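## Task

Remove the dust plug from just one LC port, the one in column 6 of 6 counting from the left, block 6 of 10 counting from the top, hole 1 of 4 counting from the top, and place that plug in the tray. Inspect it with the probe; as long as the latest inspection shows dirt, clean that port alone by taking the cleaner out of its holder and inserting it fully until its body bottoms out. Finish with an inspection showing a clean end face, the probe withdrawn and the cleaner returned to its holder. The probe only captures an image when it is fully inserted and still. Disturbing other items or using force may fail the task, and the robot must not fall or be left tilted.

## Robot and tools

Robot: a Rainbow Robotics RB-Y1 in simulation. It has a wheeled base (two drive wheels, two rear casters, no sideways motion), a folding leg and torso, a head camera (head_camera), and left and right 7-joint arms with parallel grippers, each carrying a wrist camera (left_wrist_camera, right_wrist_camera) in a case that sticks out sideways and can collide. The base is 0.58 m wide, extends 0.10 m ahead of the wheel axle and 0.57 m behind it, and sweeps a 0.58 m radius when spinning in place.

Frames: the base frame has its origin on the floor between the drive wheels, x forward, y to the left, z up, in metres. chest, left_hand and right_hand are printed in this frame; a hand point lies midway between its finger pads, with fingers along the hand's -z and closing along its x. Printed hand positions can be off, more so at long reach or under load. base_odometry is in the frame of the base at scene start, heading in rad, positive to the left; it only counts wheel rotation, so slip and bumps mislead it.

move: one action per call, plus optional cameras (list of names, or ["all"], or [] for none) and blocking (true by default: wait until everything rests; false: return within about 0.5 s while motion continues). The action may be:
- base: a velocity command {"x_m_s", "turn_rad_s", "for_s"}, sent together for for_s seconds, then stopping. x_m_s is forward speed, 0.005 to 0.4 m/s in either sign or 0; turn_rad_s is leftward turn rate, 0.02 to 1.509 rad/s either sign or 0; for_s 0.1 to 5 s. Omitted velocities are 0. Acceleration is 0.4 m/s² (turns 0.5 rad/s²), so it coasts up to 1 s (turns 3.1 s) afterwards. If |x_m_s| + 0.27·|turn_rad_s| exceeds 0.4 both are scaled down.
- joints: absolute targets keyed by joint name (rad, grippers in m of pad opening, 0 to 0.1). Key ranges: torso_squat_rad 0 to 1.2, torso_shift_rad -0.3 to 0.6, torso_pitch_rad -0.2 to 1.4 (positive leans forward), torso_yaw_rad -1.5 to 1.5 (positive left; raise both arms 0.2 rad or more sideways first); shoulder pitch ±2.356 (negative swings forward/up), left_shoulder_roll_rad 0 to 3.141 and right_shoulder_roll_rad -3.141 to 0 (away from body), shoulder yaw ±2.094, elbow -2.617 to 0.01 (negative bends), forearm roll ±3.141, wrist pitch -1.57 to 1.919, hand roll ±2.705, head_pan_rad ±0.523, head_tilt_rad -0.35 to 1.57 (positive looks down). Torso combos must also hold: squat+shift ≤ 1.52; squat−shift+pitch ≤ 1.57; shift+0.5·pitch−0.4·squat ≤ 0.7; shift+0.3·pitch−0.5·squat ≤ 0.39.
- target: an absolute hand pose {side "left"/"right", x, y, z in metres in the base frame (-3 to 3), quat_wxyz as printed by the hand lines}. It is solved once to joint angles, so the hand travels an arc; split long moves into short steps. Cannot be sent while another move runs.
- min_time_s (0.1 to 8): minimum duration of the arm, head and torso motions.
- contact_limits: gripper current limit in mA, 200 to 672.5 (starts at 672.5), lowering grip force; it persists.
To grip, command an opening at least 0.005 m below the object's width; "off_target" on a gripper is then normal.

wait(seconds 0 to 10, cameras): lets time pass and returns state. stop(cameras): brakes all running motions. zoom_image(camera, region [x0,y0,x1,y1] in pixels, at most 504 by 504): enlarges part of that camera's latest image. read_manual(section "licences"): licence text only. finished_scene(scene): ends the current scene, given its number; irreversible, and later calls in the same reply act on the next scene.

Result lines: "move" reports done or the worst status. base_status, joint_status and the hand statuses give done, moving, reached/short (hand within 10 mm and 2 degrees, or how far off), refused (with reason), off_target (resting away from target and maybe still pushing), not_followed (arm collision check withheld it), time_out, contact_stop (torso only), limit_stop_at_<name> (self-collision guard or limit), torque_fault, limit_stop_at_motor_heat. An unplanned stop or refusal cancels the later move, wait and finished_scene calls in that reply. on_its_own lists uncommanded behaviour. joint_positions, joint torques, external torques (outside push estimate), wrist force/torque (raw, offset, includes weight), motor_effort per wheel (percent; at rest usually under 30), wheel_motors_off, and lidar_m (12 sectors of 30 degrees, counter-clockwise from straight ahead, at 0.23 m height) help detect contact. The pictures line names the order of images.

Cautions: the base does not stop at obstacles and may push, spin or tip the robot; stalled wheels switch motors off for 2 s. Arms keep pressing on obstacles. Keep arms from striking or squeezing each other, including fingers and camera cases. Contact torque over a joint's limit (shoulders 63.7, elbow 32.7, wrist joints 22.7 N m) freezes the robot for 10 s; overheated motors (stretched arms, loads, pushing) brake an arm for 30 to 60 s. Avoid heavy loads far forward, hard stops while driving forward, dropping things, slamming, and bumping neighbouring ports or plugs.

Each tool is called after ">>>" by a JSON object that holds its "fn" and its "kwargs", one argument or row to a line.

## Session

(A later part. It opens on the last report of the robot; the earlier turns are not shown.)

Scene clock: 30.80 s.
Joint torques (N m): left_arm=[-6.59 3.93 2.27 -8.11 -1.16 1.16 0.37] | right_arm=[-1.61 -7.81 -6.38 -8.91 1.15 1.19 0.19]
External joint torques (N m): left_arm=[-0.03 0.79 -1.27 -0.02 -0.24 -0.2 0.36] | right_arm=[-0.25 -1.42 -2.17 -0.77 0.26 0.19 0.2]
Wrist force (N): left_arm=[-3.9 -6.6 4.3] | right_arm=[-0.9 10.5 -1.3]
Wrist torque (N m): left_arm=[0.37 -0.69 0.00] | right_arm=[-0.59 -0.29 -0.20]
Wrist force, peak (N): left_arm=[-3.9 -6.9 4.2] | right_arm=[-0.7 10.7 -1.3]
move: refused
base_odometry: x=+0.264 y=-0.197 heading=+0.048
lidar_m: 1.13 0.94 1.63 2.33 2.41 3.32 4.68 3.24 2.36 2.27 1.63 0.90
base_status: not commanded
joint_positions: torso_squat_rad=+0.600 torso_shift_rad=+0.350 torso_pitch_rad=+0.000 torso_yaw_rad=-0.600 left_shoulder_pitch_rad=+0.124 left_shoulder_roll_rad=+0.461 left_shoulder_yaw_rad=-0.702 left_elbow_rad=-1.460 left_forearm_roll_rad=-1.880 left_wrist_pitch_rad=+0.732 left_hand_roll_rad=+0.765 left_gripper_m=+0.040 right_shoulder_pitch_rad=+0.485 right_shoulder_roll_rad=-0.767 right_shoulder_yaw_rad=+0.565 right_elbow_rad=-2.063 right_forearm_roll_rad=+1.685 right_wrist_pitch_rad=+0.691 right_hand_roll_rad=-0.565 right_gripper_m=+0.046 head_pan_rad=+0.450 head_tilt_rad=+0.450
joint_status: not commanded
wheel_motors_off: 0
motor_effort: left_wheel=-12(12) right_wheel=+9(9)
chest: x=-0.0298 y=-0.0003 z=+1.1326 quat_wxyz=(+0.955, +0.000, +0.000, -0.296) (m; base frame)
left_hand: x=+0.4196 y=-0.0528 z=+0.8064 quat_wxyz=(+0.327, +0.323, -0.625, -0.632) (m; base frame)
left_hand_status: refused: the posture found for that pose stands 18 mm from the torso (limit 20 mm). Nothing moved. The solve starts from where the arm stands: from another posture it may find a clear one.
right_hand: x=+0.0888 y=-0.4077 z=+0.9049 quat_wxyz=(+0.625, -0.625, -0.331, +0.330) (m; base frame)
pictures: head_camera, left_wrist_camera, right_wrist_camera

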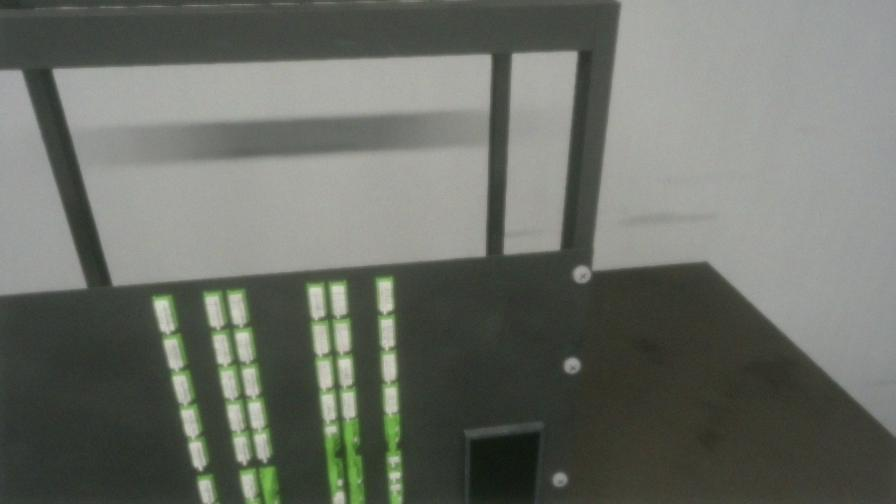

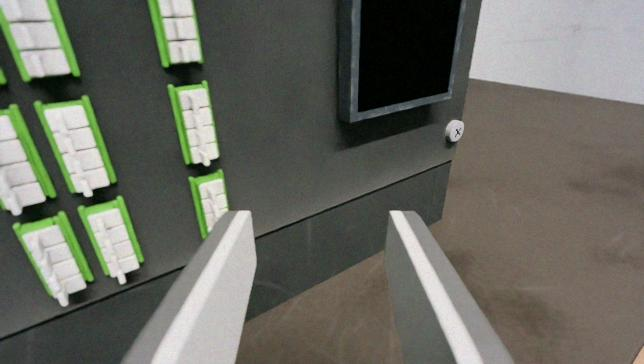

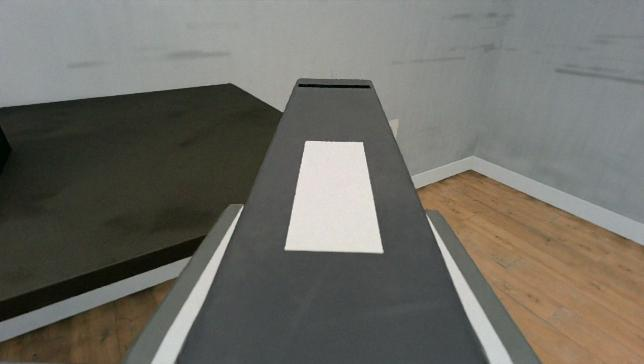

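>>> {"fn": "move", "kwargs": {
  "target": {"side": "left", "x": 0.43, "y": -0.07, "z": 0.94, "quat_wxyz": [0.5, 0.5, -0.5, -0.5]},
  "min_time_s": 2.5
}}

Scene clock: 33.83 s.
Joint torques (N m): left_arm=[-11.33 -5.06 1.54 -10.33 -1.71 -0.22 -0.01] | right_arm=[-1.99 -8.32 -6.47 -8.95 1.09 1.36 0.18]
External joint torques (N m): left_arm=[-2.74 -0.67 1.88 -0.68 -0.01 0.07 -0.02] | right_arm=[-0.64 -1.93 -2.26 -0.82 0.2 0.36 0.19]
Wrist force (N): left_arm=[-3.6 -6.5 4.5] | right_arm=[-1.0 10.4 -1.4]
Wrist torque (N m): left_arm=[0.34 -0.65 -0.01] | right_arm=[-0.58 -0.31 -0.21]
Wrist force, peak (N): left_arm=[-3.7 -6.9 5.1] | right_arm=[-1.2 10.6 -1.4]
move: done
base_odometry: x=+0.264 y=-0.197 heading=+0.048
lidar_m: 1.13 0.93 1.62 2.33 2.42 3.33 4.68 3.24 2.36 2.27 1.63 0.90
base_status: not commanded
joint_positions: torso_squat_rad=+0.600 torso_shift_rad=+0.350 torso_pitch_rad=+0.000 torso_yaw_rad=-0.600 left_shoulder_pitch_rad=+0.083 left_shoulder_roll_rad=+0.000 left_shoulder_yaw_rad=-0.564 left_elbow_rad=-1.772 left_forearm_roll_rad=-1.548 left_wrist_pitch_rad=+1.126 left_hand_roll_rad=-0.150 left_gripper_m=+0.040 right_shoulder_pitch_rad=+0.485 right_shoulder_roll_rad=-0.767 right_shoulder_yaw_rad=+0.565 right_elbow_rad=-2.063 right_forearm_roll_rad=+1.685 right_wrist_pitch_rad=+0.691 right_hand_roll_rad=-0.565 right_gripper_m=+0.046 head_pan_rad=+0.450 head_tilt_rad=+0.450
joint_status: all done
wheel_motors_off: 0
motor_effort: left_wheel=-11(12) right_wheel=+9(10)
chest: x=-0.0298 y=-0.0003 z=+1.1326 quat_wxyz=(+0.955, +0.000, +0.000, -0.296) (m; base frame)
left_hand: x=+0.4293 y=-0.0701 z=+0.9393 quat_wxyz=(+0.498, +0.499, -0.502, -0.502) (m; base frame)
left_hand_status: reached (checked arc, planned for 2.5 s): 1 mm and 0.4 deg off.
right_hand: x=+0.0888 y=-0.4077 z=+0.9049 quat_wxyz=(+0.625, -0.625, -0.331, +0.330) (m; base frame)
pictures: head_camera, left_wrist_camera, right_wrist_camera

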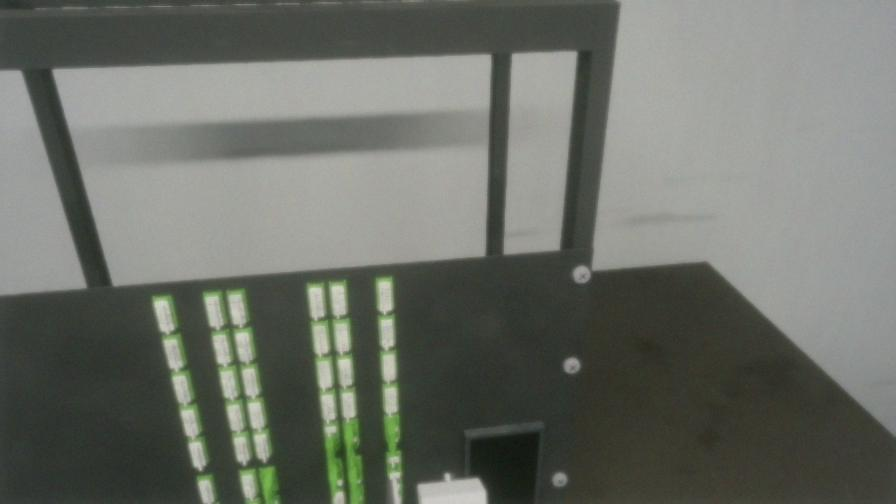

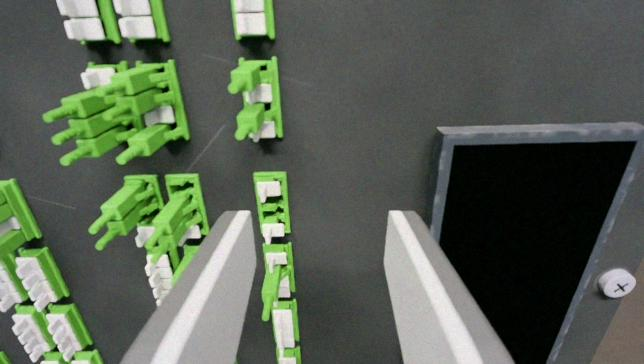

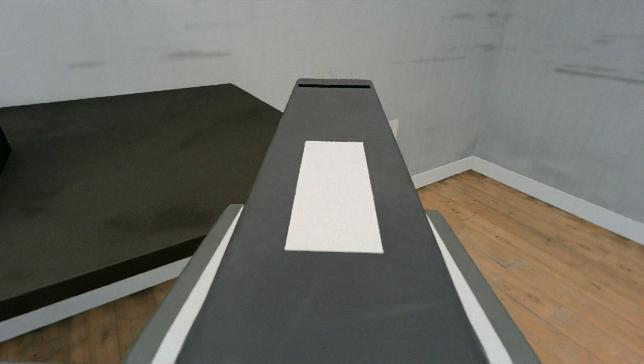

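>>> {"fn": "zoom_image", "kwargs": {
  "camera": "left_wrist_camera",
  "region": [200, 140, 340, 260]
}}

Scaled by 3.600 from the camera's 644x364 image, which has a finer 1265x715 frame.

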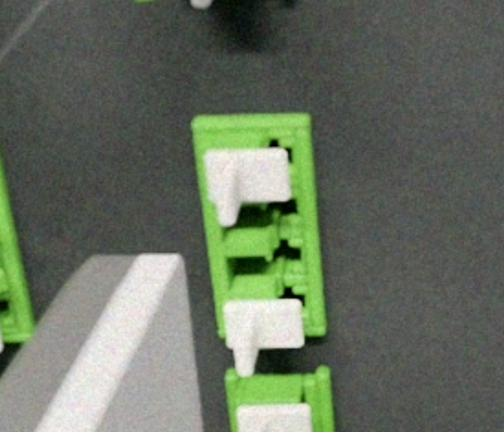

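>>> {"fn": "move", "kwargs": {
  "target": {"side": "left", "x": 0.40, "y": -0.04, "z": 0.94, "quat_wxyz": [0.5, 0.5, -0.5, -0.5]},
  "min_time_s": 1.5,
  "cameras": ["left_wrist_camera", "head_camera"]
}}

Scene clock: 36.47 s.
Joint torques (N m): left_arm=[-4.48 -2 -2.12 -10.18 -2.1 -0.18 0.52] | right_arm=[-1.62 -7.95 -6.21 -8.58 1.07 1.14 0.1]
External joint torques (N m): left_arm=[1.77 1.92 -1.69 -0.62 -0.38 0.11 0.51] | right_arm=[-0.27 -1.56 -2 -0.44 0.18 0.14 0.11]
Wrist force (N): left_arm=[-3.5 -6.5 4.2] | right_arm=[-0.9 10.3 -1.4]
Wrist torque (N m): left_arm=[0.37 -0.63 0.00] | right_arm=[-0.58 -0.28 -0.20]
Wrist force, peak (N): left_arm=[-3.7 -6.7 4.5] | right_arm=[-0.9 10.6 -1.3]
move: done
base_odometry: x=+0.264 y=-0.197 heading=+0.048
lidar_m: 1.14 0.93 1.62 2.33 2.42 3.33 4.68 3.24 2.36 2.27 1.63 0.89
base_status: not commanded
joint_positions: torso_squat_rad=+0.600 torso_shift_rad=+0.350 torso_pitch_rad=+0.000 torso_yaw_rad=-0.600 left_shoulder_pitch_rad=+0.218 left_shoulder_roll_rad=+0.054 left_shoulder_yaw_rad=-0.636 left_elbow_rad=-1.905 left_forearm_roll_rad=-1.584 left_wrist_pitch_rad=+1.154 left_hand_roll_rad=-0.145 left_gripper_m=+0.040 right_shoulder_pitch_rad=+0.485 right_shoulder_roll_rad=-0.767 right_shoulder_yaw_rad=+0.565 right_elbow_rad=-2.063 right_forearm_roll_rad=+1.685 right_wrist_pitch_rad=+0.691 right_hand_roll_rad=-0.565 right_gripper_m=+0.046 head_pan_rad=+0.450 head_tilt_rad=+0.450
joint_status: all done
wheel_motors_off: 0
motor_effort: left_wheel=-12(12) right_wheel=+9(10)
chest: x=-0.0298 y=-0.0003 z=+1.1326 quat_wxyz=(+0.955, +0.000, +0.000, -0.296) (m; base frame)
left_hand: x=+0.4002 y=-0.0402 z=+0.9401 quat_wxyz=(+0.500, +0.500, -0.500, -0.500) (m; base frame)
left_hand_status: reached (checked arc, planned for 1.5 s): 0 mm and 0.0 deg off.
right_hand: x=+0.0888 y=-0.4077 z=+0.9049 quat_wxyz=(+0.625, -0.625, -0.331, +0.330) (m; base frame)
pictures: head_camera, left_wrist_camera

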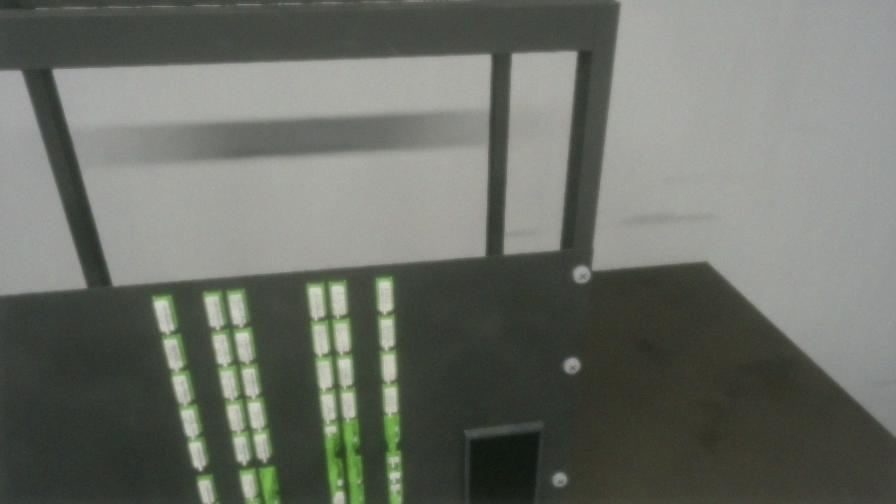

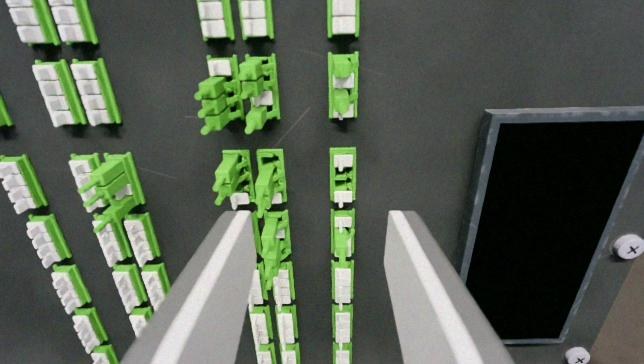

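>>> {"fn": "zoom_image", "kwargs": {
  "camera": "left_wrist_camera",
  "region": [280, 120, 400, 230]
}}

Scaled by 4.200 from the camera's 644x364 image, which has a finer 1265x715 frame.

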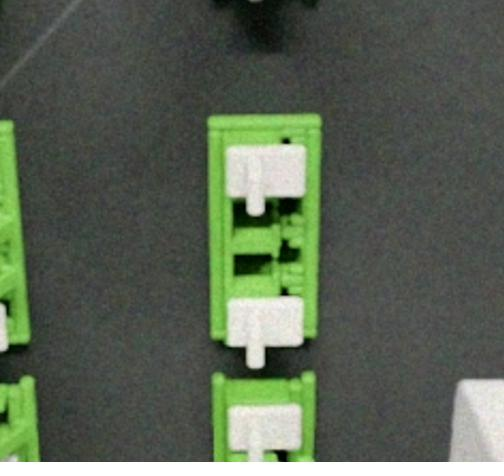

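>>> {"fn": "move", "kwargs": {
  "target": {"side": "left", "x": 0.42, "y": -0.0497, "z": 0.941, "quat_wxyz": [0.5, 0.5, -0.5, -0.5]},
  "min_time_s": 1.5,
  "cameras": ["left_wrist_camera"]
}}

>>> {"fn": "move", "kwargs": {
  "joints": {"left_gripper_m": 0.016, "head_tilt_rad": 0.75, "head_pan_rad": 0.5},
  "cameras": ["left_wrist_camera", "head_camera"]
}}

>>> {"fn": "zoom_image", "kwargs": {
  "camera": "left_wrist_camera",
  "region": [250, 140, 390, 260]
}}

Scene clock: 39.13 s.
Joint torques (N m): left_arm=[-9.94 -5.04 1.97 -8.39 -1.72 -0.83 -0.06] | right_arm=[-1.41 -7.95 -6.04 -9.01 1.25 1.27 0.13]
External joint torques (N m): left_arm=[-2.49 -1.19 2.2 1.24 -0.02 -0.53 -0.07] | right_arm=[-0.06 -1.56 -1.84 -0.88 0.36 0.27 0.14]
Wrist force (N): left_arm=[-3.8 -6.5 4.4] | right_arm=[-0.8 10.5 -1.6]
Wrist torque (N m): left_arm=[0.35 -0.67 0.01] | right_arm=[-0.59 -0.29 -0.21]
Wrist force, peak (N): left_arm=[-3.9 -6.7 4.5] | right_arm=[-0.8 10.6 -1.5]
move: done
base_odometry: x=+0.264 y=-0.197 heading=+0.048
lidar_m: 1.13 0.94 1.64 2.33 2.41 3.32 4.68 3.23 2.37 2.27 1.63 0.90
base_status: not commanded
joint_positions: torso_squat_rad=+0.600 torso_shift_rad=+0.350 torso_pitch_rad=+0.000 torso_yaw_rad=-0.600 left_shoulder_pitch_rad=+0.152 left_shoulder_roll_rad=+0.039 left_shoulder_yaw_rad=-0.586 left_elbow_rad=-1.856 left_forearm_roll_rad=-1.548 left_wrist_pitch_rad=+1.131 left_hand_roll_rad=-0.158 left_gripper_m=+0.040 right_shoulder_pitch_rad=+0.485 right_shoulder_roll_rad=-0.767 right_shoulder_yaw_rad=+0.565 right_elbow_rad=-2.063 right_forearm_roll_rad=+1.685 right_wrist_pitch_rad=+0.691 right_hand_roll_rad=-0.565 right_gripper_m=+0.046 head_pan_rad=+0.450 head_tilt_rad=+0.450
joint_status: all done
wheel_motors_off: 0
motor_effort: left_wheel=-12(12) right_wheel=+8(11)
chest: x=-0.0298 y=-0.0003 z=+1.1326 quat_wxyz=(+0.955, +0.000, +0.000, -0.296) (m; base frame)
left_hand: x=+0.4199 y=-0.0496 z=+0.9409 quat_wxyz=(+0.500, +0.500, -0.500, -0.500) (m; base frame)
left_hand_status: reached (checked arc, planned for 1.5 s): 0 mm and 0.0 deg off.
right_hand: x=+0.0888 y=-0.4077 z=+0.9049 quat_wxyz=(+0.625, -0.625, -0.331, +0.330) (m; base frame)
pictures: left_wrist_camera

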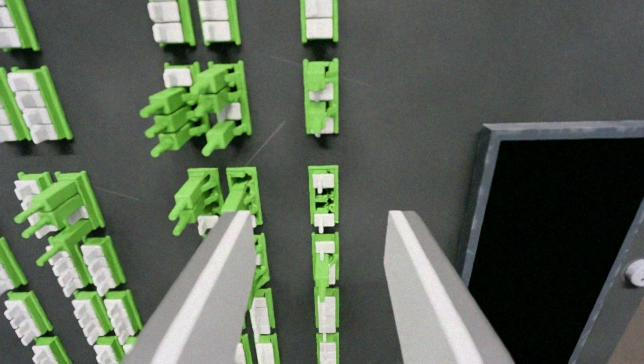

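Scene clock: 39.97 s.
Joint torques (N m): left_arm=[-10.09 -5.23 1.96 -8.49 -1.7 -0.76 -0.07] | right_arm=[-1.58 -8.09 -6.24 -8.79 1.19 1.18 0.04]
External joint torques (N m): left_arm=[-2.64 -1.38 2.19 1.14 0 -0.45 -0.09] | right_arm=[-0.23 -1.7 -2.03 -0.66 0.3 0.18 0.05]
Wrist force (N): left_arm=[-3.7 -6.5 4.4] | right_arm=[-0.9 10.4 -1.5]
Wrist torque (N m): left_arm=[0.37 -0.64 0.00] | right_arm=[-0.59 -0.30 -0.20]
Wrist force, peak (N): left_arm=[-4.0 -6.7 4.4] | right_arm=[-1.0 10.5 -1.4]
move: done
base_odometry: x=+0.264 y=-0.197 heading=+0.048
lidar_m: 1.14 0.94 1.62 2.33 2.43 3.32 4.68 3.25 2.35 2.27 1.63 0.89
base_status: not commanded
joint_positions: torso_squat_rad=+0.600 torso_shift_rad=+0.350 torso_pitch_rad=+0.000 torso_yaw_rad=-0.600 left_shoulder_pitch_rad=+0.152 left_shoulder_roll_rad=+0.039 left_shoulder_yaw_rad=-0.586 left_elbow_rad=-1.856 left_forearm_roll_rad=-1.548 left_wrist_pitch_rad=+1.131 left_hand_roll_rad=-0.158 left_gripper_m=+0.016 right_shoulder_pitch_rad=+0.485 right_shoulder_roll_rad=-0.767 right_shoulder_yaw_rad=+0.565 right_elbow_rad=-2.063 right_forearm_roll_rad=+1.685 right_wrist_pitch_rad=+0.691 right_hand_roll_rad=-0.565 right_gripper_m=+0.046 head_pan_rad=+0.500 head_tilt_rad=+0.750
joint_status: all done
wheel_motors_off: 0
motor_effort: left_wheel=-11(12) right_wheel=+10(10)
chest: x=-0.0298 y=-0.0003 z=+1.1326 quat_wxyz=(+0.955, +0.000, +0.000, -0.296) (m; base frame)
left_hand: x=+0.4198 y=-0.0496 z=+0.9409 quat_wxyz=(+0.500, +0.500, -0.500, -0.500) (m; base frame)
right_hand: x=+0.0888 y=-0.4077 z=+0.9049 quat_wxyz=(+0.625, -0.625, -0.331, +0.330) (m; base frame)
pictures: head_camera, left_wrist_camera

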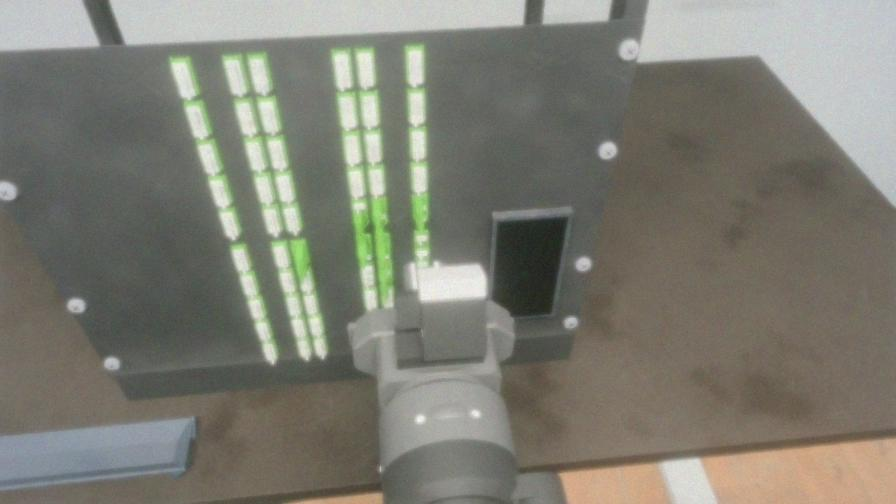

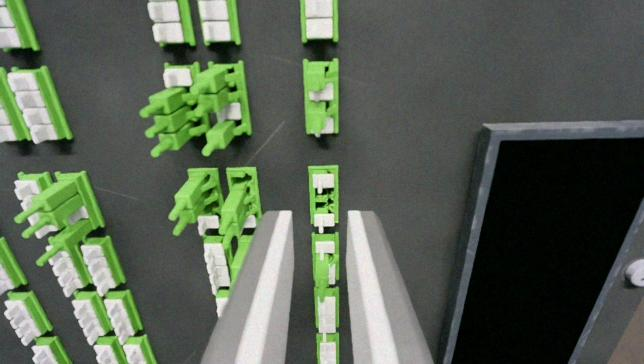

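Scaled by 3.600 from the camera's 644x364 image, which has a finer 1265x715 frame.

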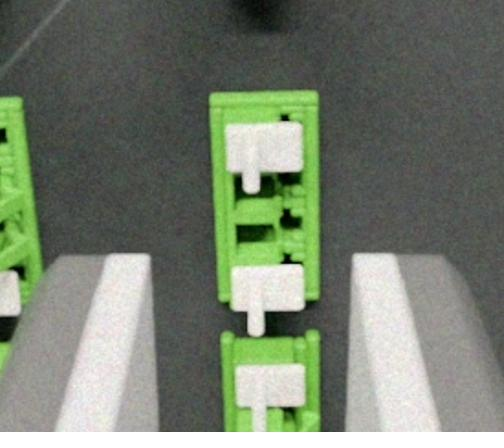

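>>> {"fn": "move", "kwargs": {
  "target": {"side": "left", "x": 0.442, "y": -0.0497, "z": 0.941, "quat_wxyz": [0.5, 0.5, -0.5, -0.5]},
  "min_time_s": 1.5,
  "cameras": ["left_wrist_camera"]
}}

>>> {"fn": "zoom_image", "kwargs": {
  "camera": "left_wrist_camera",
  "region": [250, 150, 390, 270]
}}

Scene clock: 42.20 s.
Joint torques (N m): left_arm=[-11.01 -1.2 2.22 -8.63 -1.68 -0.81 -0.09] | right_arm=[-1.75 -7.68 -5.9 -8.79 1.14 1.16 0.16]
External joint torques (N m): left_arm=[-2.6 2.04 2.1 1.07 -0.01 -0.5 -0.1] | right_arm=[-0.39 -1.3 -1.69 -0.66 0.25 0.17 0.17]
Wrist force (N): left_arm=[-3.7 -6.4 4.3] | right_arm=[-1.0 10.3 -1.4]
Wrist torque (N m): left_arm=[0.36 -0.63 -0.01] | right_arm=[-0.58 -0.30 -0.21]
Wrist force, peak (N): left_arm=[-4.0 -6.5 4.6] | right_arm=[-1.2 10.7 -1.5]
move: done
base_odometry: x=+0.264 y=-0.197 heading=+0.048
lidar_m: 1.14 0.94 1.63 2.33 2.42 3.32 4.68 3.23 2.35 2.27 1.63 0.89
base_status: not commanded
joint_positions: torso_squat_rad=+0.600 torso_shift_rad=+0.350 torso_pitch_rad=+0.000 torso_yaw_rad=-0.600 left_shoulder_pitch_rad=+0.102 left_shoulder_roll_rad=+0.048 left_shoulder_yaw_rad=-0.530 left_elbow_rad=-1.823 left_forearm_roll_rad=-1.503 left_wrist_pitch_rad=+1.101 left_hand_roll_rad=-0.162 left_gripper_m=+0.016 right_shoulder_pitch_rad=+0.485 right_shoulder_roll_rad=-0.767 right_shoulder_yaw_rad=+0.565 right_elbow_rad=-2.063 right_forearm_roll_rad=+1.685 right_wrist_pitch_rad=+0.691 right_hand_roll_rad=-0.565 right_gripper_m=+0.046 head_pan_rad=+0.500 head_tilt_rad=+0.750
joint_status: all done
wheel_motors_off: 0
motor_effort: left_wheel=-11(12) right_wheel=+9(10)
chest: x=-0.0298 y=-0.0003 z=+1.1326 quat_wxyz=(+0.955, +0.000, +0.000, -0.296) (m; base frame)
left_hand: x=+0.4418 y=-0.0498 z=+0.9409 quat_wxyz=(+0.500, +0.500, -0.500, -0.500) (m; base frame)
left_hand_status: reached (checked arc, planned for 1.5 s): 0 mm and 0.0 deg off.
right_hand: x=+0.0888 y=-0.4077 z=+0.9049 quat_wxyz=(+0.625, -0.625, -0.331, +0.330) (m; base frame)
pictures: left_wrist_camera

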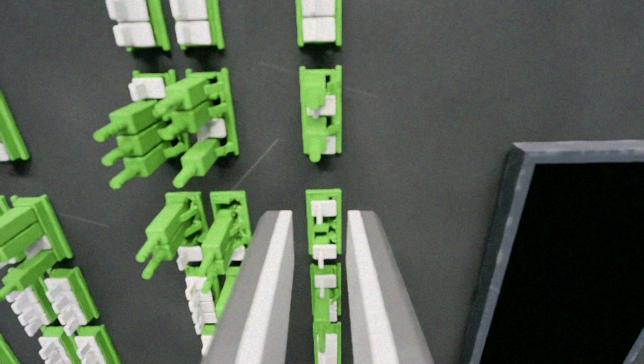

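Scaled by 3.600 from the camera's 644x364 image, which has a finer 1265x715 frame.

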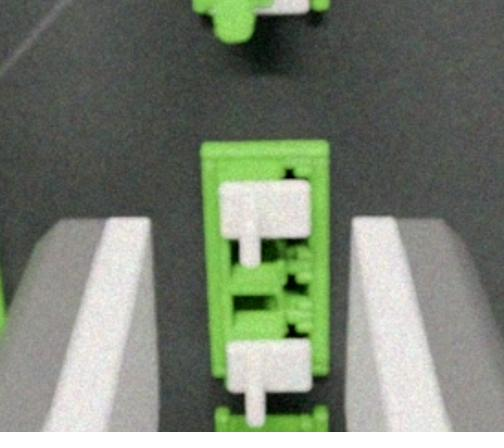

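>>> {"fn": "move", "kwargs": {
  "target": {"side": "left", "x": 0.451, "y": -0.0499, "z": 0.940, "quat_wxyz": [0.5, 0.5, -0.5, -0.5]},
  "min_time_s": 1.5,
  "cameras": ["left_wrist_camera"]
}}

>>> {"fn": "zoom_image", "kwargs": {
  "camera": "left_wrist_camera",
  "region": [250, 170, 390, 290]
}}

Scene clock: 44.77 s.
Joint torques (N m): left_arm=[-11.39 -0.83 2.61 -8.44 -1.68 -0.76 0.4] | right_arm=[-1.87 -7.6 -6.34 -9.02 1.34 1.21 0.35]
External joint torques (N m): left_arm=[-2.59 2.14 2.34 1.29 -0.02 -0.45 0.39] | right_arm=[-0.51 -1.21 -2.13 -0.89 0.45 0.21 0.35]
Wrist force (N): left_arm=[-3.8 -6.2 4.3] | right_arm=[-0.8 10.6 -1.4]
Wrist torque (N m): left_arm=[0.32 -0.67 -0.01] | right_arm=[-0.61 -0.29 -0.21]
Wrist force, peak (N): left_arm=[-3.8 -6.5 4.6] | right_arm=[-1.0 10.6 -1.3]
move: done
base_odometry: x=+0.264 y=-0.197 heading=+0.048
lidar_m: 1.14 0.94 1.63 2.33 2.41 3.32 4.69 3.23 2.36 2.27 1.62 0.89
base_status: not commanded
joint_positions: torso_squat_rad=+0.600 torso_shift_rad=+0.350 torso_pitch_rad=+0.000 torso_yaw_rad=-0.600 left_shoulder_pitch_rad=+0.082 left_shoulder_roll_rad=+0.053 left_shoulder_yaw_rad=-0.509 left_elbow_rad=-1.805 left_forearm_roll_rad=-1.487 left_wrist_pitch_rad=+1.090 left_hand_roll_rad=-0.159 left_gripper_m=+0.016 right_shoulder_pitch_rad=+0.485 right_shoulder_roll_rad=-0.767 right_shoulder_yaw_rad=+0.565 right_elbow_rad=-2.063 right_forearm_roll_rad=+1.685 right_wrist_pitch_rad=+0.691 right_hand_roll_rad=-0.565 right_gripper_m=+0.046 head_pan_rad=+0.500 head_tilt_rad=+0.750
joint_status: all done
wheel_motors_off: 0
motor_effort: left_wheel=-12(12) right_wheel=+10(10)
chest: x=-0.0298 y=-0.0003 z=+1.1326 quat_wxyz=(+0.955, +0.000, +0.000, -0.296) (m; base frame)
left_hand: x=+0.4505 y=-0.0498 z=+0.9401 quat_wxyz=(+0.500, +0.500, -0.500, -0.500) (m; base frame)
left_hand_status: reached (checked arc, planned for 1.5 s): 1 mm and 0.0 deg off.
right_hand: x=+0.0888 y=-0.4077 z=+0.9049 quat_wxyz=(+0.625, -0.625, -0.331, +0.330) (m; base frame)
pictures: left_wrist_camera

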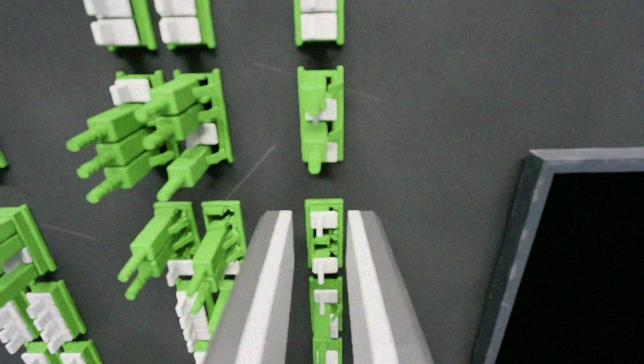

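Scaled by 3.600 from the camera's 644x364 image, which has a finer 1265x715 frame.

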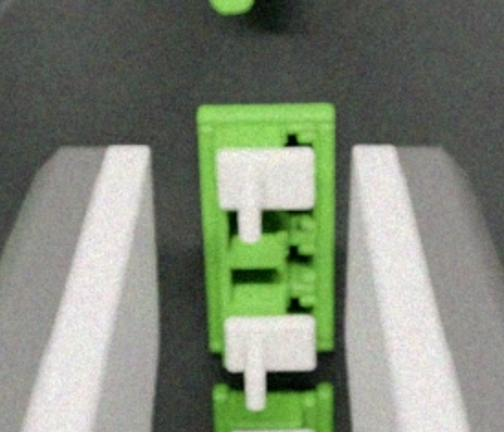

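>>> {"fn": "move", "kwargs": {
  "target": {"side": "left", "x": 0.4575, "y": -0.0496, "z": 0.940, "quat_wxyz": [0.5, 0.5, -0.5, -0.5]},
  "min_time_s": 1.5,
  "cameras": ["left_wrist_camera"]
}}

>>> {"fn": "zoom_image", "kwargs": {
  "camera": "left_wrist_camera",
  "region": [250, 170, 390, 290]
}}

Scene clock: 46.80 s.
Joint torques (N m): left_arm=[-11.81 -0.46 2.58 -8.4 -1.73 -0.83 0.44] | right_arm=[-2.13 -8.19 -5.88 -8.76 1.18 1.53 0.46]
External joint torques (N m): left_arm=[-2.72 2.29 2.21 1.34 -0.08 -0.52 0.43] | right_arm=[-0.78 -1.8 -1.67 -0.63 0.29 0.53 0.47]
Wrist force (N): left_arm=[-3.5 -6.2 4.3] | right_arm=[-0.7 10.3 -1.4]
Wrist torque (N m): left_arm=[0.31 -0.62 0.01] | right_arm=[-0.56 -0.26 -0.21]
Wrist force, peak (N): left_arm=[-3.8 -6.6 4.3] | right_arm=[-0.9 10.5 -1.4]
move: done
base_odometry: x=+0.264 y=-0.197 heading=+0.048
lidar_m: 1.14 0.93 1.62 2.33 2.42 3.33 4.68 3.23 2.35 2.28 1.63 0.90
base_status: not commanded
joint_positions: torso_squat_rad=+0.600 torso_shift_rad=+0.350 torso_pitch_rad=+0.000 torso_yaw_rad=-0.600 left_shoulder_pitch_rad=+0.067 left_shoulder_roll_rad=+0.057 left_shoulder_yaw_rad=-0.493 left_elbow_rad=-1.794 left_forearm_roll_rad=-1.474 left_wrist_pitch_rad=+1.081 left_hand_roll_rad=-0.159 left_gripper_m=+0.016 right_shoulder_pitch_rad=+0.485 right_shoulder_roll_rad=-0.767 right_shoulder_yaw_rad=+0.565 right_elbow_rad=-2.063 right_forearm_roll_rad=+1.685 right_wrist_pitch_rad=+0.691 right_hand_roll_rad=-0.565 right_gripper_m=+0.046 head_pan_rad=+0.500 head_tilt_rad=+0.750
joint_status: all done
wheel_motors_off: 0
motor_effort: left_wheel=-12(12) right_wheel=+8(10)
chest: x=-0.0298 y=-0.0003 z=+1.1326 quat_wxyz=(+0.955, +0.000, +0.000, -0.296) (m; base frame)
left_hand: x=+0.4571 y=-0.0496 z=+0.9400 quat_wxyz=(+0.500, +0.500, -0.500, -0.500) (m; base frame)
left_hand_status: reached (checked arc, planned for 1.5 s): 0 mm and 0.0 deg off.
right_hand: x=+0.0888 y=-0.4077 z=+0.9049 quat_wxyz=(+0.625, -0.625, -0.331, +0.330) (m; base frame)
pictures: left_wrist_camera

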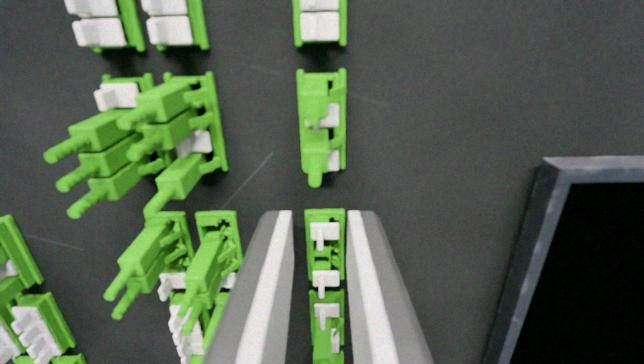

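Scaled by 3.600 from the camera's 644x364 image, which has a finer 1265x715 frame.

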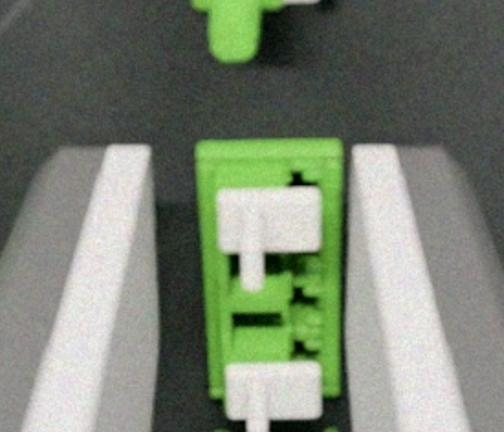

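>>> {"fn": "move", "kwargs": {
  "joints": {"left_gripper_m": 0.0},
  "contact_limits": {"left_gripper_m": 400},
  "cameras": ["left_wrist_camera"]
}}

>>> {"fn": "zoom_image", "kwargs": {
  "camera": "left_wrist_camera",
  "region": [250, 170, 390, 290]
}}

Scene clock: 47.70 s.
Joint torques (N m): left_arm=[-11.24 -0.7 2.37 -8.85 -1.71 -0.68 0.47] | right_arm=[-1.96 -7.52 -6.19 -8.42 1.04 1.29 0.15]
External joint torques (N m): left_arm=[-2.14 2.06 1.99 0.89 -0.06 -0.38 0.45] | right_arm=[-0.6 -1.13 -1.98 -0.28 0.15 0.29 0.16]
Wrist force (N): left_arm=[-5.4 -6.2 14.6] | right_arm=[-1.1 10.5 -1.6]
Wrist torque (N m): left_arm=[0.36 -0.64 0.01] | right_arm=[-0.59 -0.31 -0.20]
Wrist force, peak (N): left_arm=[-4.8 -5.8 16.3] | right_arm=[-0.7 10.6 -1.4]
move: done
base_odometry: x=+0.264 y=-0.197 heading=+0.048
lidar_m: 1.14 0.94 1.62 2.33 2.42 3.33 4.68 3.24 2.37 2.27 1.62 0.90
base_status: not commanded
joint_positions: torso_squat_rad=+0.600 torso_shift_rad=+0.350 torso_pitch_rad=+0.000 torso_yaw_rad=-0.600 left_shoulder_pitch_rad=+0.067 left_shoulder_roll_rad=+0.057 left_shoulder_yaw_rad=-0.493 left_elbow_rad=-1.794 left_forearm_roll_rad=-1.474 left_wrist_pitch_rad=+1.081 left_hand_roll_rad=-0.159 left_gripper_m=+0.000 right_shoulder_pitch_rad=+0.485 right_shoulder_roll_rad=-0.767 right_shoulder_yaw_rad=+0.565 right_elbow_rad=-2.063 right_forearm_roll_rad=+1.685 right_wrist_pitch_rad=+0.691 right_hand_roll_rad=-0.565 right_gripper_m=+0.046 head_pan_rad=+0.500 head_tilt_rad=+0.750
joint_status: all done
wheel_motors_off: 0
motor_effort: left_wheel=-12(12) right_wheel=+8(10)
contact_limits: left_gripper_m 400 mA
chest: x=-0.0298 y=-0.0003 z=+1.1326 quat_wxyz=(+0.955, +0.000, +0.000, -0.296) (m; base frame)
left_hand: x=+0.4571 y=-0.0497 z=+0.9401 quat_wxyz=(+0.500, +0.500, -0.500, -0.500) (m; base frame)
right_hand: x=+0.0888 y=-0.4077 z=+0.9049 quat_wxyz=(+0.625, -0.625, -0.331, +0.330) (m; base frame)
pictures: left_wrist_camera

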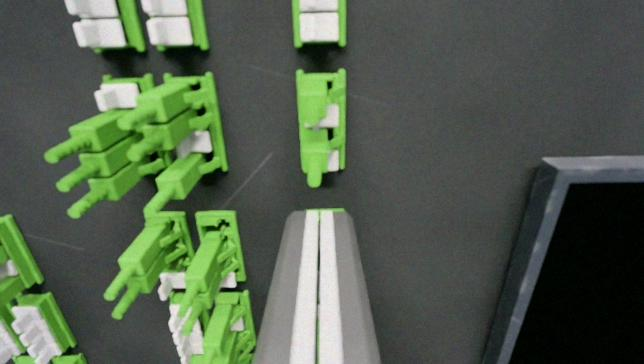

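Scaled by 3.600 from the camera's 644x364 image, which has a finer 1265x715 frame.

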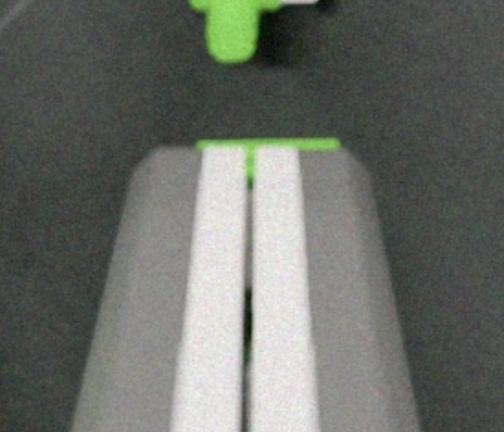

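>>> {"fn": "move", "kwargs": {
  "target": {"side": "left", "x": 0.455, "y": -0.0496, "z": 0.940, "quat_wxyz": [0.5, 0.5, -0.5, -0.5]},
  "min_time_s": 1.0,
  "cameras": ["left_wrist_camera"]
}}

>>> {"fn": "zoom_image", "kwargs": {
  "camera": "left_wrist_camera",
  "region": [250, 170, 390, 290]
}}

Scene clock: 49.30 s.
Joint torques (N m): left_arm=[-7.14 -4.27 -1.64 -10.71 -2.3 0.11 0.44] | right_arm=[-1.18 -7.9 -6.12 -9 1.1 1.36 0.2]
External joint torques (N m): left_arm=[1.87 -1.46 -1.99 -0.97 -0.64 0.42 0.43] | right_arm=[0.17 -1.51 -1.91 -0.86 0.21 0.36 0.21]
Wrist force (N): left_arm=[-3.0 -6.8 2.0] | right_arm=[-0.9 10.4 -1.3]
Wrist torque (N m): left_arm=[0.34 -0.68 0.01] | right_arm=[-0.59 -0.29 -0.22]
Wrist force, peak (N): left_arm=[-4.8 -6.0 15.1] | right_arm=[-0.8 10.7 -1.3]
move: done
base_odometry: x=+0.264 y=-0.197 heading=+0.048
lidar_m: 1.14 0.94 1.63 2.33 2.42 3.33 4.68 3.23 2.36 2.27 1.62 0.89
base_status: not commanded
joint_positions: torso_squat_rad=+0.600 torso_shift_rad=+0.350 torso_pitch_rad=+0.000 torso_yaw_rad=-0.600 left_shoulder_pitch_rad=+0.071 left_shoulder_roll_rad=+0.056 left_shoulder_yaw_rad=-0.497 left_elbow_rad=-1.796 left_forearm_roll_rad=-1.479 left_wrist_pitch_rad=+1.083 left_hand_roll_rad=-0.158 left_gripper_m=+0.000 right_shoulder_pitch_rad=+0.485 right_shoulder_roll_rad=-0.767 right_shoulder_yaw_rad=+0.565 right_elbow_rad=-2.063 right_forearm_roll_rad=+1.685 right_wrist_pitch_rad=+0.691 right_hand_roll_rad=-0.565 right_gripper_m=+0.046 head_pan_rad=+0.500 head_tilt_rad=+0.750
joint_status: all done
wheel_motors_off: 0
motor_effort: left_wheel=-11(12) right_wheel=+9(10)
contact_limits: left_gripper_m 400 mA
chest: x=-0.0298 y=-0.0003 z=+1.1326 quat_wxyz=(+0.955, +0.000, +0.000, -0.296) (m; base frame)
left_hand: x=+0.4553 y=-0.0495 z=+0.9402 quat_wxyz=(+0.500, +0.500, -0.500, -0.500) (m; base frame)
left_hand_status: reached (checked arc, planned for 1.0 s): 0 mm and 0.0 deg off.
right_hand: x=+0.0888 y=-0.4077 z=+0.9049 quat_wxyz=(+0.625, -0.625, -0.331, +0.330) (m; base frame)
pictures: left_wrist_camera

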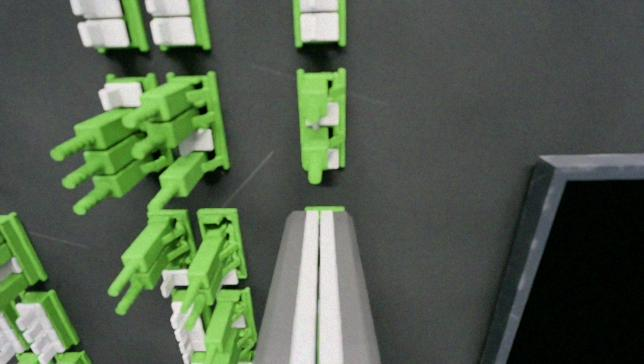

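Scaled by 3.600 from the camera's 644x364 image, which has a finer 1265x715 frame.

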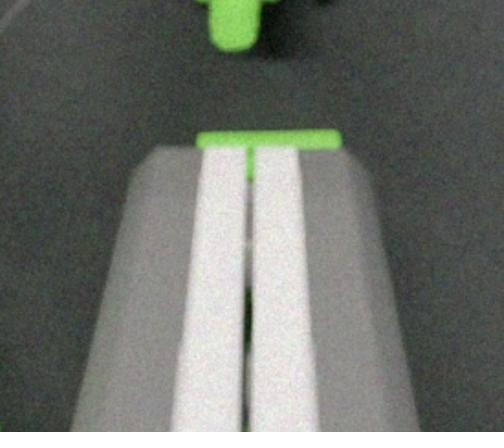

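>>> {"fn": "move", "kwargs": {
  "target": {"side": "left", "x": 0.450, "y": -0.0496, "z": 0.940, "quat_wxyz": [0.5, 0.5, -0.5, -0.5]},
  "min_time_s": 1.0,
  "cameras": ["left_wrist_camera"]
}}

>>> {"fn": "zoom_image", "kwargs": {
  "camera": "left_wrist_camera",
  "region": [250, 170, 390, 290]
}}

Scene clock: 50.83 s.
Joint torques (N m): left_arm=[-7.05 -4.03 -1.33 -10.41 -2.23 -0.14 0.41] | right_arm=[-2 -8.15 -6.41 -8.65 1.11 1.19 0.19]
External joint torques (N m): left_arm=[1.74 -1.07 -1.6 -0.68 -0.57 0.17 0.39] | right_arm=[-0.65 -1.76 -2.2 -0.52 0.22 0.19 0.2]
Wrist force (N): left_arm=[-3.7 -6.4 4.5] | right_arm=[-1.0 10.5 -1.4]
Wrist torque (N m): left_arm=[0.35 -0.65 0.00] | right_arm=[-0.59 -0.30 -0.20]
Wrist force, peak (N): left_arm=[-3.7 -6.6 4.6] | right_arm=[-0.9 10.6 -1.5]
move: done
base_odometry: x=+0.264 y=-0.197 heading=+0.048
lidar_m: 1.14 0.94 1.63 2.33 2.42 3.32 4.68 3.24 2.36 2.27 1.63 0.90
base_status: not commanded
joint_positions: torso_squat_rad=+0.600 torso_shift_rad=+0.350 torso_pitch_rad=+0.000 torso_yaw_rad=-0.600 left_shoulder_pitch_rad=+0.083 left_shoulder_roll_rad=+0.054 left_shoulder_yaw_rad=-0.509 left_elbow_rad=-1.805 left_forearm_roll_rad=-1.488 left_wrist_pitch_rad=+1.090 left_hand_roll_rad=-0.158 left_gripper_m=+0.000 right_shoulder_pitch_rad=+0.485 right_shoulder_roll_rad=-0.767 right_shoulder_yaw_rad=+0.565 right_elbow_rad=-2.063 right_forearm_roll_rad=+1.685 right_wrist_pitch_rad=+0.691 right_hand_roll_rad=-0.565 right_gripper_m=+0.046 head_pan_rad=+0.500 head_tilt_rad=+0.750
joint_status: all done
wheel_motors_off: 0
motor_effort: left_wheel=-12(12) right_wheel=+9(10)
contact_limits: left_gripper_m 400 mA
chest: x=-0.0298 y=-0.0003 z=+1.1326 quat_wxyz=(+0.955, +0.000, +0.000, -0.296) (m; base frame)
left_hand: x=+0.4504 y=-0.0495 z=+0.9402 quat_wxyz=(+0.500, +0.500, -0.500, -0.500) (m; base frame)
left_hand_status: reached (checked arc, planned for 1.0 s): 0 mm and 0.0 deg off.
right_hand: x=+0.0888 y=-0.4077 z=+0.9049 quat_wxyz=(+0.625, -0.625, -0.331, +0.330) (m; base frame)
pictures: left_wrist_camera

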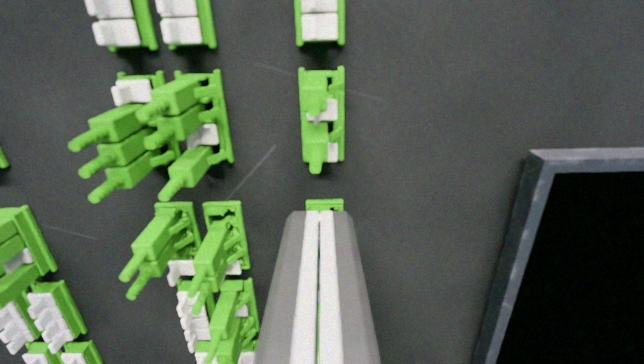

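Scaled by 3.600 from the camera's 644x364 image, which has a finer 1265x715 frame.

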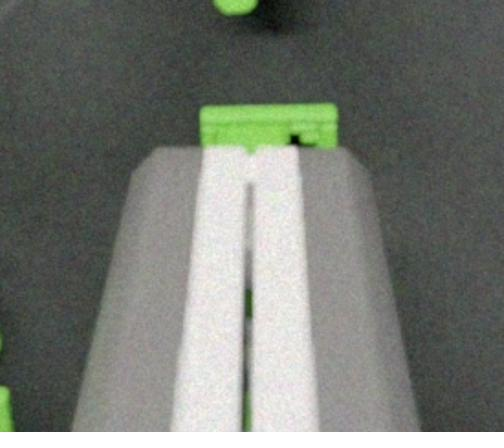

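>>> {"fn": "move", "kwargs": {
  "target": {"side": "left", "x": 0.440, "y": -0.0496, "z": 0.940, "quat_wxyz": [0.5, 0.5, -0.5, -0.5]},
  "min_time_s": 1.0,
  "cameras": ["left_wrist_camera"]
}}

>>> {"fn": "zoom_image", "kwargs": {
  "camera": "left_wrist_camera",
  "region": [250, 150, 390, 270]
}}

Scene clock: 52.33 s.
Joint torques (N m): left_arm=[-6.86 -4.67 -1.55 -10.57 -2.17 -0.12 0.46] | right_arm=[-1.5 -8.11 -6.16 -8.71 0.99 1.34 0.22]
External joint torques (N m): left_arm=[1.5 -1.41 -1.66 -0.87 -0.5 0.18 0.44] | right_arm=[-0.14 -1.72 -1.96 -0.58 0.1 0.34 0.23]
Wrist force (N): left_arm=[-3.8 -6.3 4.5] | right_arm=[-0.9 10.6 -1.5]
Wrist torque (N m): left_arm=[0.34 -0.67 0.02] | right_arm=[-0.60 -0.30 -0.21]
Wrist force, peak (N): left_arm=[-3.8 -6.7 4.6] | right_arm=[-0.9 10.6 -1.5]
move: done
base_odometry: x=+0.264 y=-0.197 heading=+0.048
lidar_m: 1.14 0.94 1.63 2.33 2.42 3.33 4.68 3.23 2.36 2.27 1.63 0.89
base_status: not commanded
joint_positions: torso_squat_rad=+0.600 torso_shift_rad=+0.350 torso_pitch_rad=+0.000 torso_yaw_rad=-0.600 left_shoulder_pitch_rad=+0.105 left_shoulder_roll_rad=+0.048 left_shoulder_yaw_rad=-0.532 left_elbow_rad=-1.822 left_forearm_roll_rad=-1.507 left_wrist_pitch_rad=+1.103 left_hand_roll_rad=-0.157 left_gripper_m=+0.000 right_shoulder_pitch_rad=+0.485 right_shoulder_roll_rad=-0.767 right_shoulder_yaw_rad=+0.565 right_elbow_rad=-2.063 right_forearm_roll_rad=+1.685 right_wrist_pitch_rad=+0.691 right_hand_roll_rad=-0.565 right_gripper_m=+0.046 head_pan_rad=+0.500 head_tilt_rad=+0.750
joint_status: all done
wheel_motors_off: 0
motor_effort: left_wheel=-11(12) right_wheel=+9(10)
contact_limits: left_gripper_m 400 mA
chest: x=-0.0298 y=-0.0003 z=+1.1326 quat_wxyz=(+0.955, +0.000, +0.000, -0.296) (m; base frame)
left_hand: x=+0.4407 y=-0.0496 z=+0.9402 quat_wxyz=(+0.500, +0.500, -0.500, -0.500) (m; base frame)
left_hand_status: reached (checked arc, planned for 1.0 s): 1 mm and 0.0 deg off.
right_hand: x=+0.0888 y=-0.4077 z=+0.9049 quat_wxyz=(+0.625, -0.625, -0.331, +0.330) (m; base frame)
pictures: left_wrist_camera

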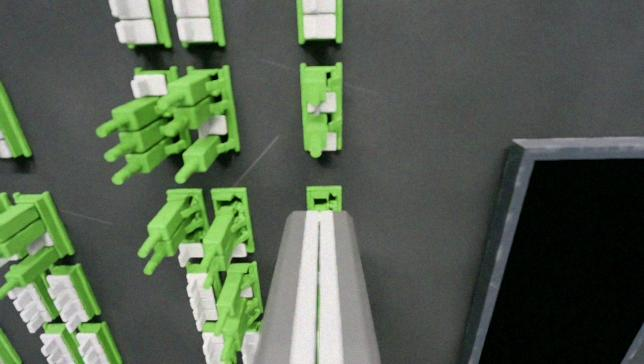

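Scaled by 3.600 from the camera's 644x364 image, which has a finer 1265x715 frame.

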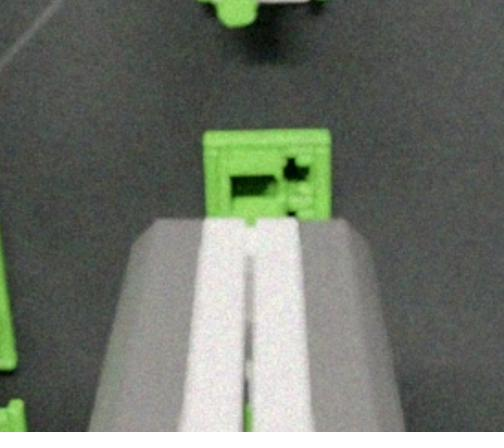

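>>> {"fn": "move", "kwargs": {
  "target": {"side": "left", "x": 0.405, "y": -0.03, "z": 0.945, "quat_wxyz": [0.5, 0.5, -0.5, -0.5]},
  "min_time_s": 1.5,
  "cameras": ["left_wrist_camera", "head_camera"]
}}

>>> {"fn": "zoom_image", "kwargs": {
  "camera": "left_wrist_camera",
  "region": [270, 120, 410, 240]
}}

Scene clock: 54.73 s.
Joint torques (N m): left_arm=[-4.38 -1.32 -1.68 -10.36 -2.16 -0.18 -0.03] | right_arm=[-1.84 -8.34 -5.93 -8.78 1.23 1.23 0.29]
External joint torques (N m): left_arm=[1.69 2.08 -1.43 -0.74 -0.46 0.15 -0.05] | right_arm=[-0.48 -1.95 -1.73 -0.64 0.34 0.23 0.3]
Wrist force (N): left_arm=[-3.6 -6.5 4.4] | right_arm=[-0.9 10.5 -1.4]
Wrist torque (N m): left_arm=[0.36 -0.65 0.02] | right_arm=[-0.59 -0.28 -0.21]
Wrist force, peak (N): left_arm=[-3.8 -6.7 4.6] | right_arm=[-1.0 10.6 -1.4]
move: done
base_odometry: x=+0.264 y=-0.197 heading=+0.048
lidar_m: 1.13 0.94 1.62 2.33 2.41 3.33 4.68 3.24 2.35 2.27 1.62 0.90
base_status: not commanded
joint_positions: torso_squat_rad=+0.600 torso_shift_rad=+0.350 torso_pitch_rad=+0.000 torso_yaw_rad=-0.600 left_shoulder_pitch_rad=+0.235 left_shoulder_roll_rad=+0.074 left_shoulder_yaw_rad=-0.616 left_elbow_rad=-1.949 left_forearm_roll_rad=-1.561 left_wrist_pitch_rad=+1.133 left_hand_roll_rad=-0.166 left_gripper_m=+0.000 right_shoulder_pitch_rad=+0.485 right_shoulder_roll_rad=-0.767 right_shoulder_yaw_rad=+0.565 right_elbow_rad=-2.063 right_forearm_roll_rad=+1.685 right_wrist_pitch_rad=+0.691 right_hand_roll_rad=-0.565 right_gripper_m=+0.046 head_pan_rad=+0.500 head_tilt_rad=+0.750
joint_status: all done
wheel_motors_off: 0
motor_effort: left_wheel=-11(12) right_wheel=+9(10)
contact_limits: left_gripper_m 400 mA
chest: x=-0.0298 y=-0.0003 z=+1.1326 quat_wxyz=(+0.955, +0.000, +0.000, -0.296) (m; base frame)
left_hand: x=+0.4053 y=-0.0301 z=+0.9451 quat_wxyz=(+0.500, +0.500, -0.500, -0.500) (m; base frame)
left_hand_status: reached (checked arc, planned for 1.5 s): 0 mm and 0.0 deg off.
right_hand: x=+0.0888 y=-0.4077 z=+0.9049 quat_wxyz=(+0.625, -0.625, -0.331, +0.330) (m; base frame)
pictures: head_camera, left_wrist_camera

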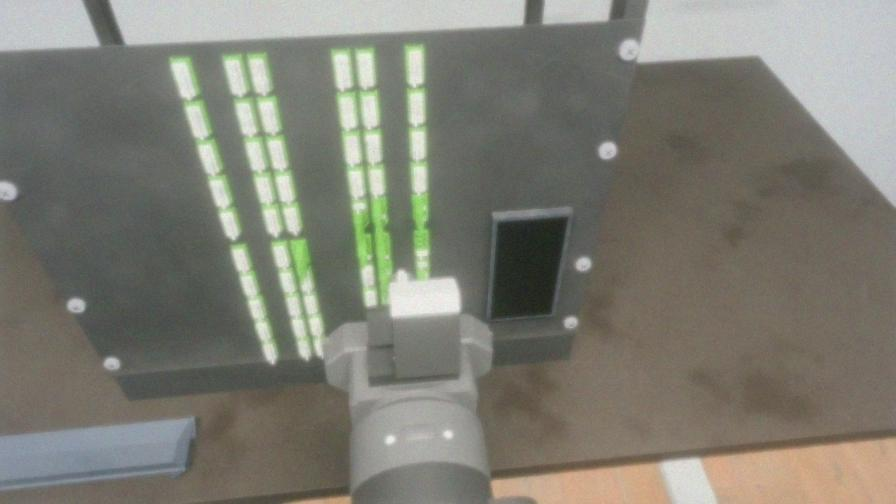

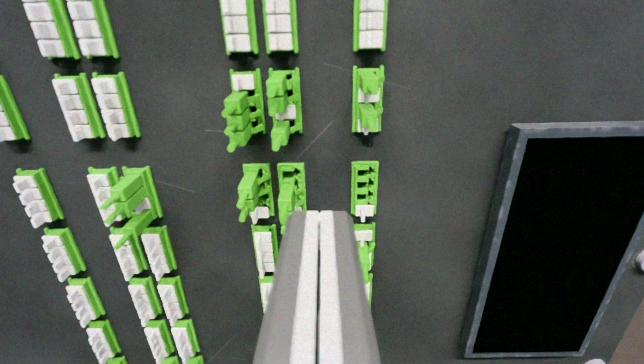

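Scaled by 3.600 from the camera's 644x364 image, which has a finer 1265x715 frame.

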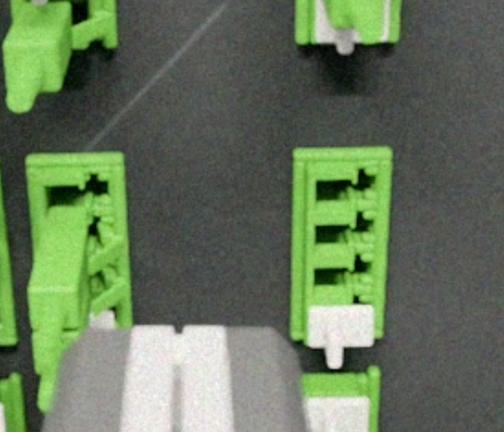

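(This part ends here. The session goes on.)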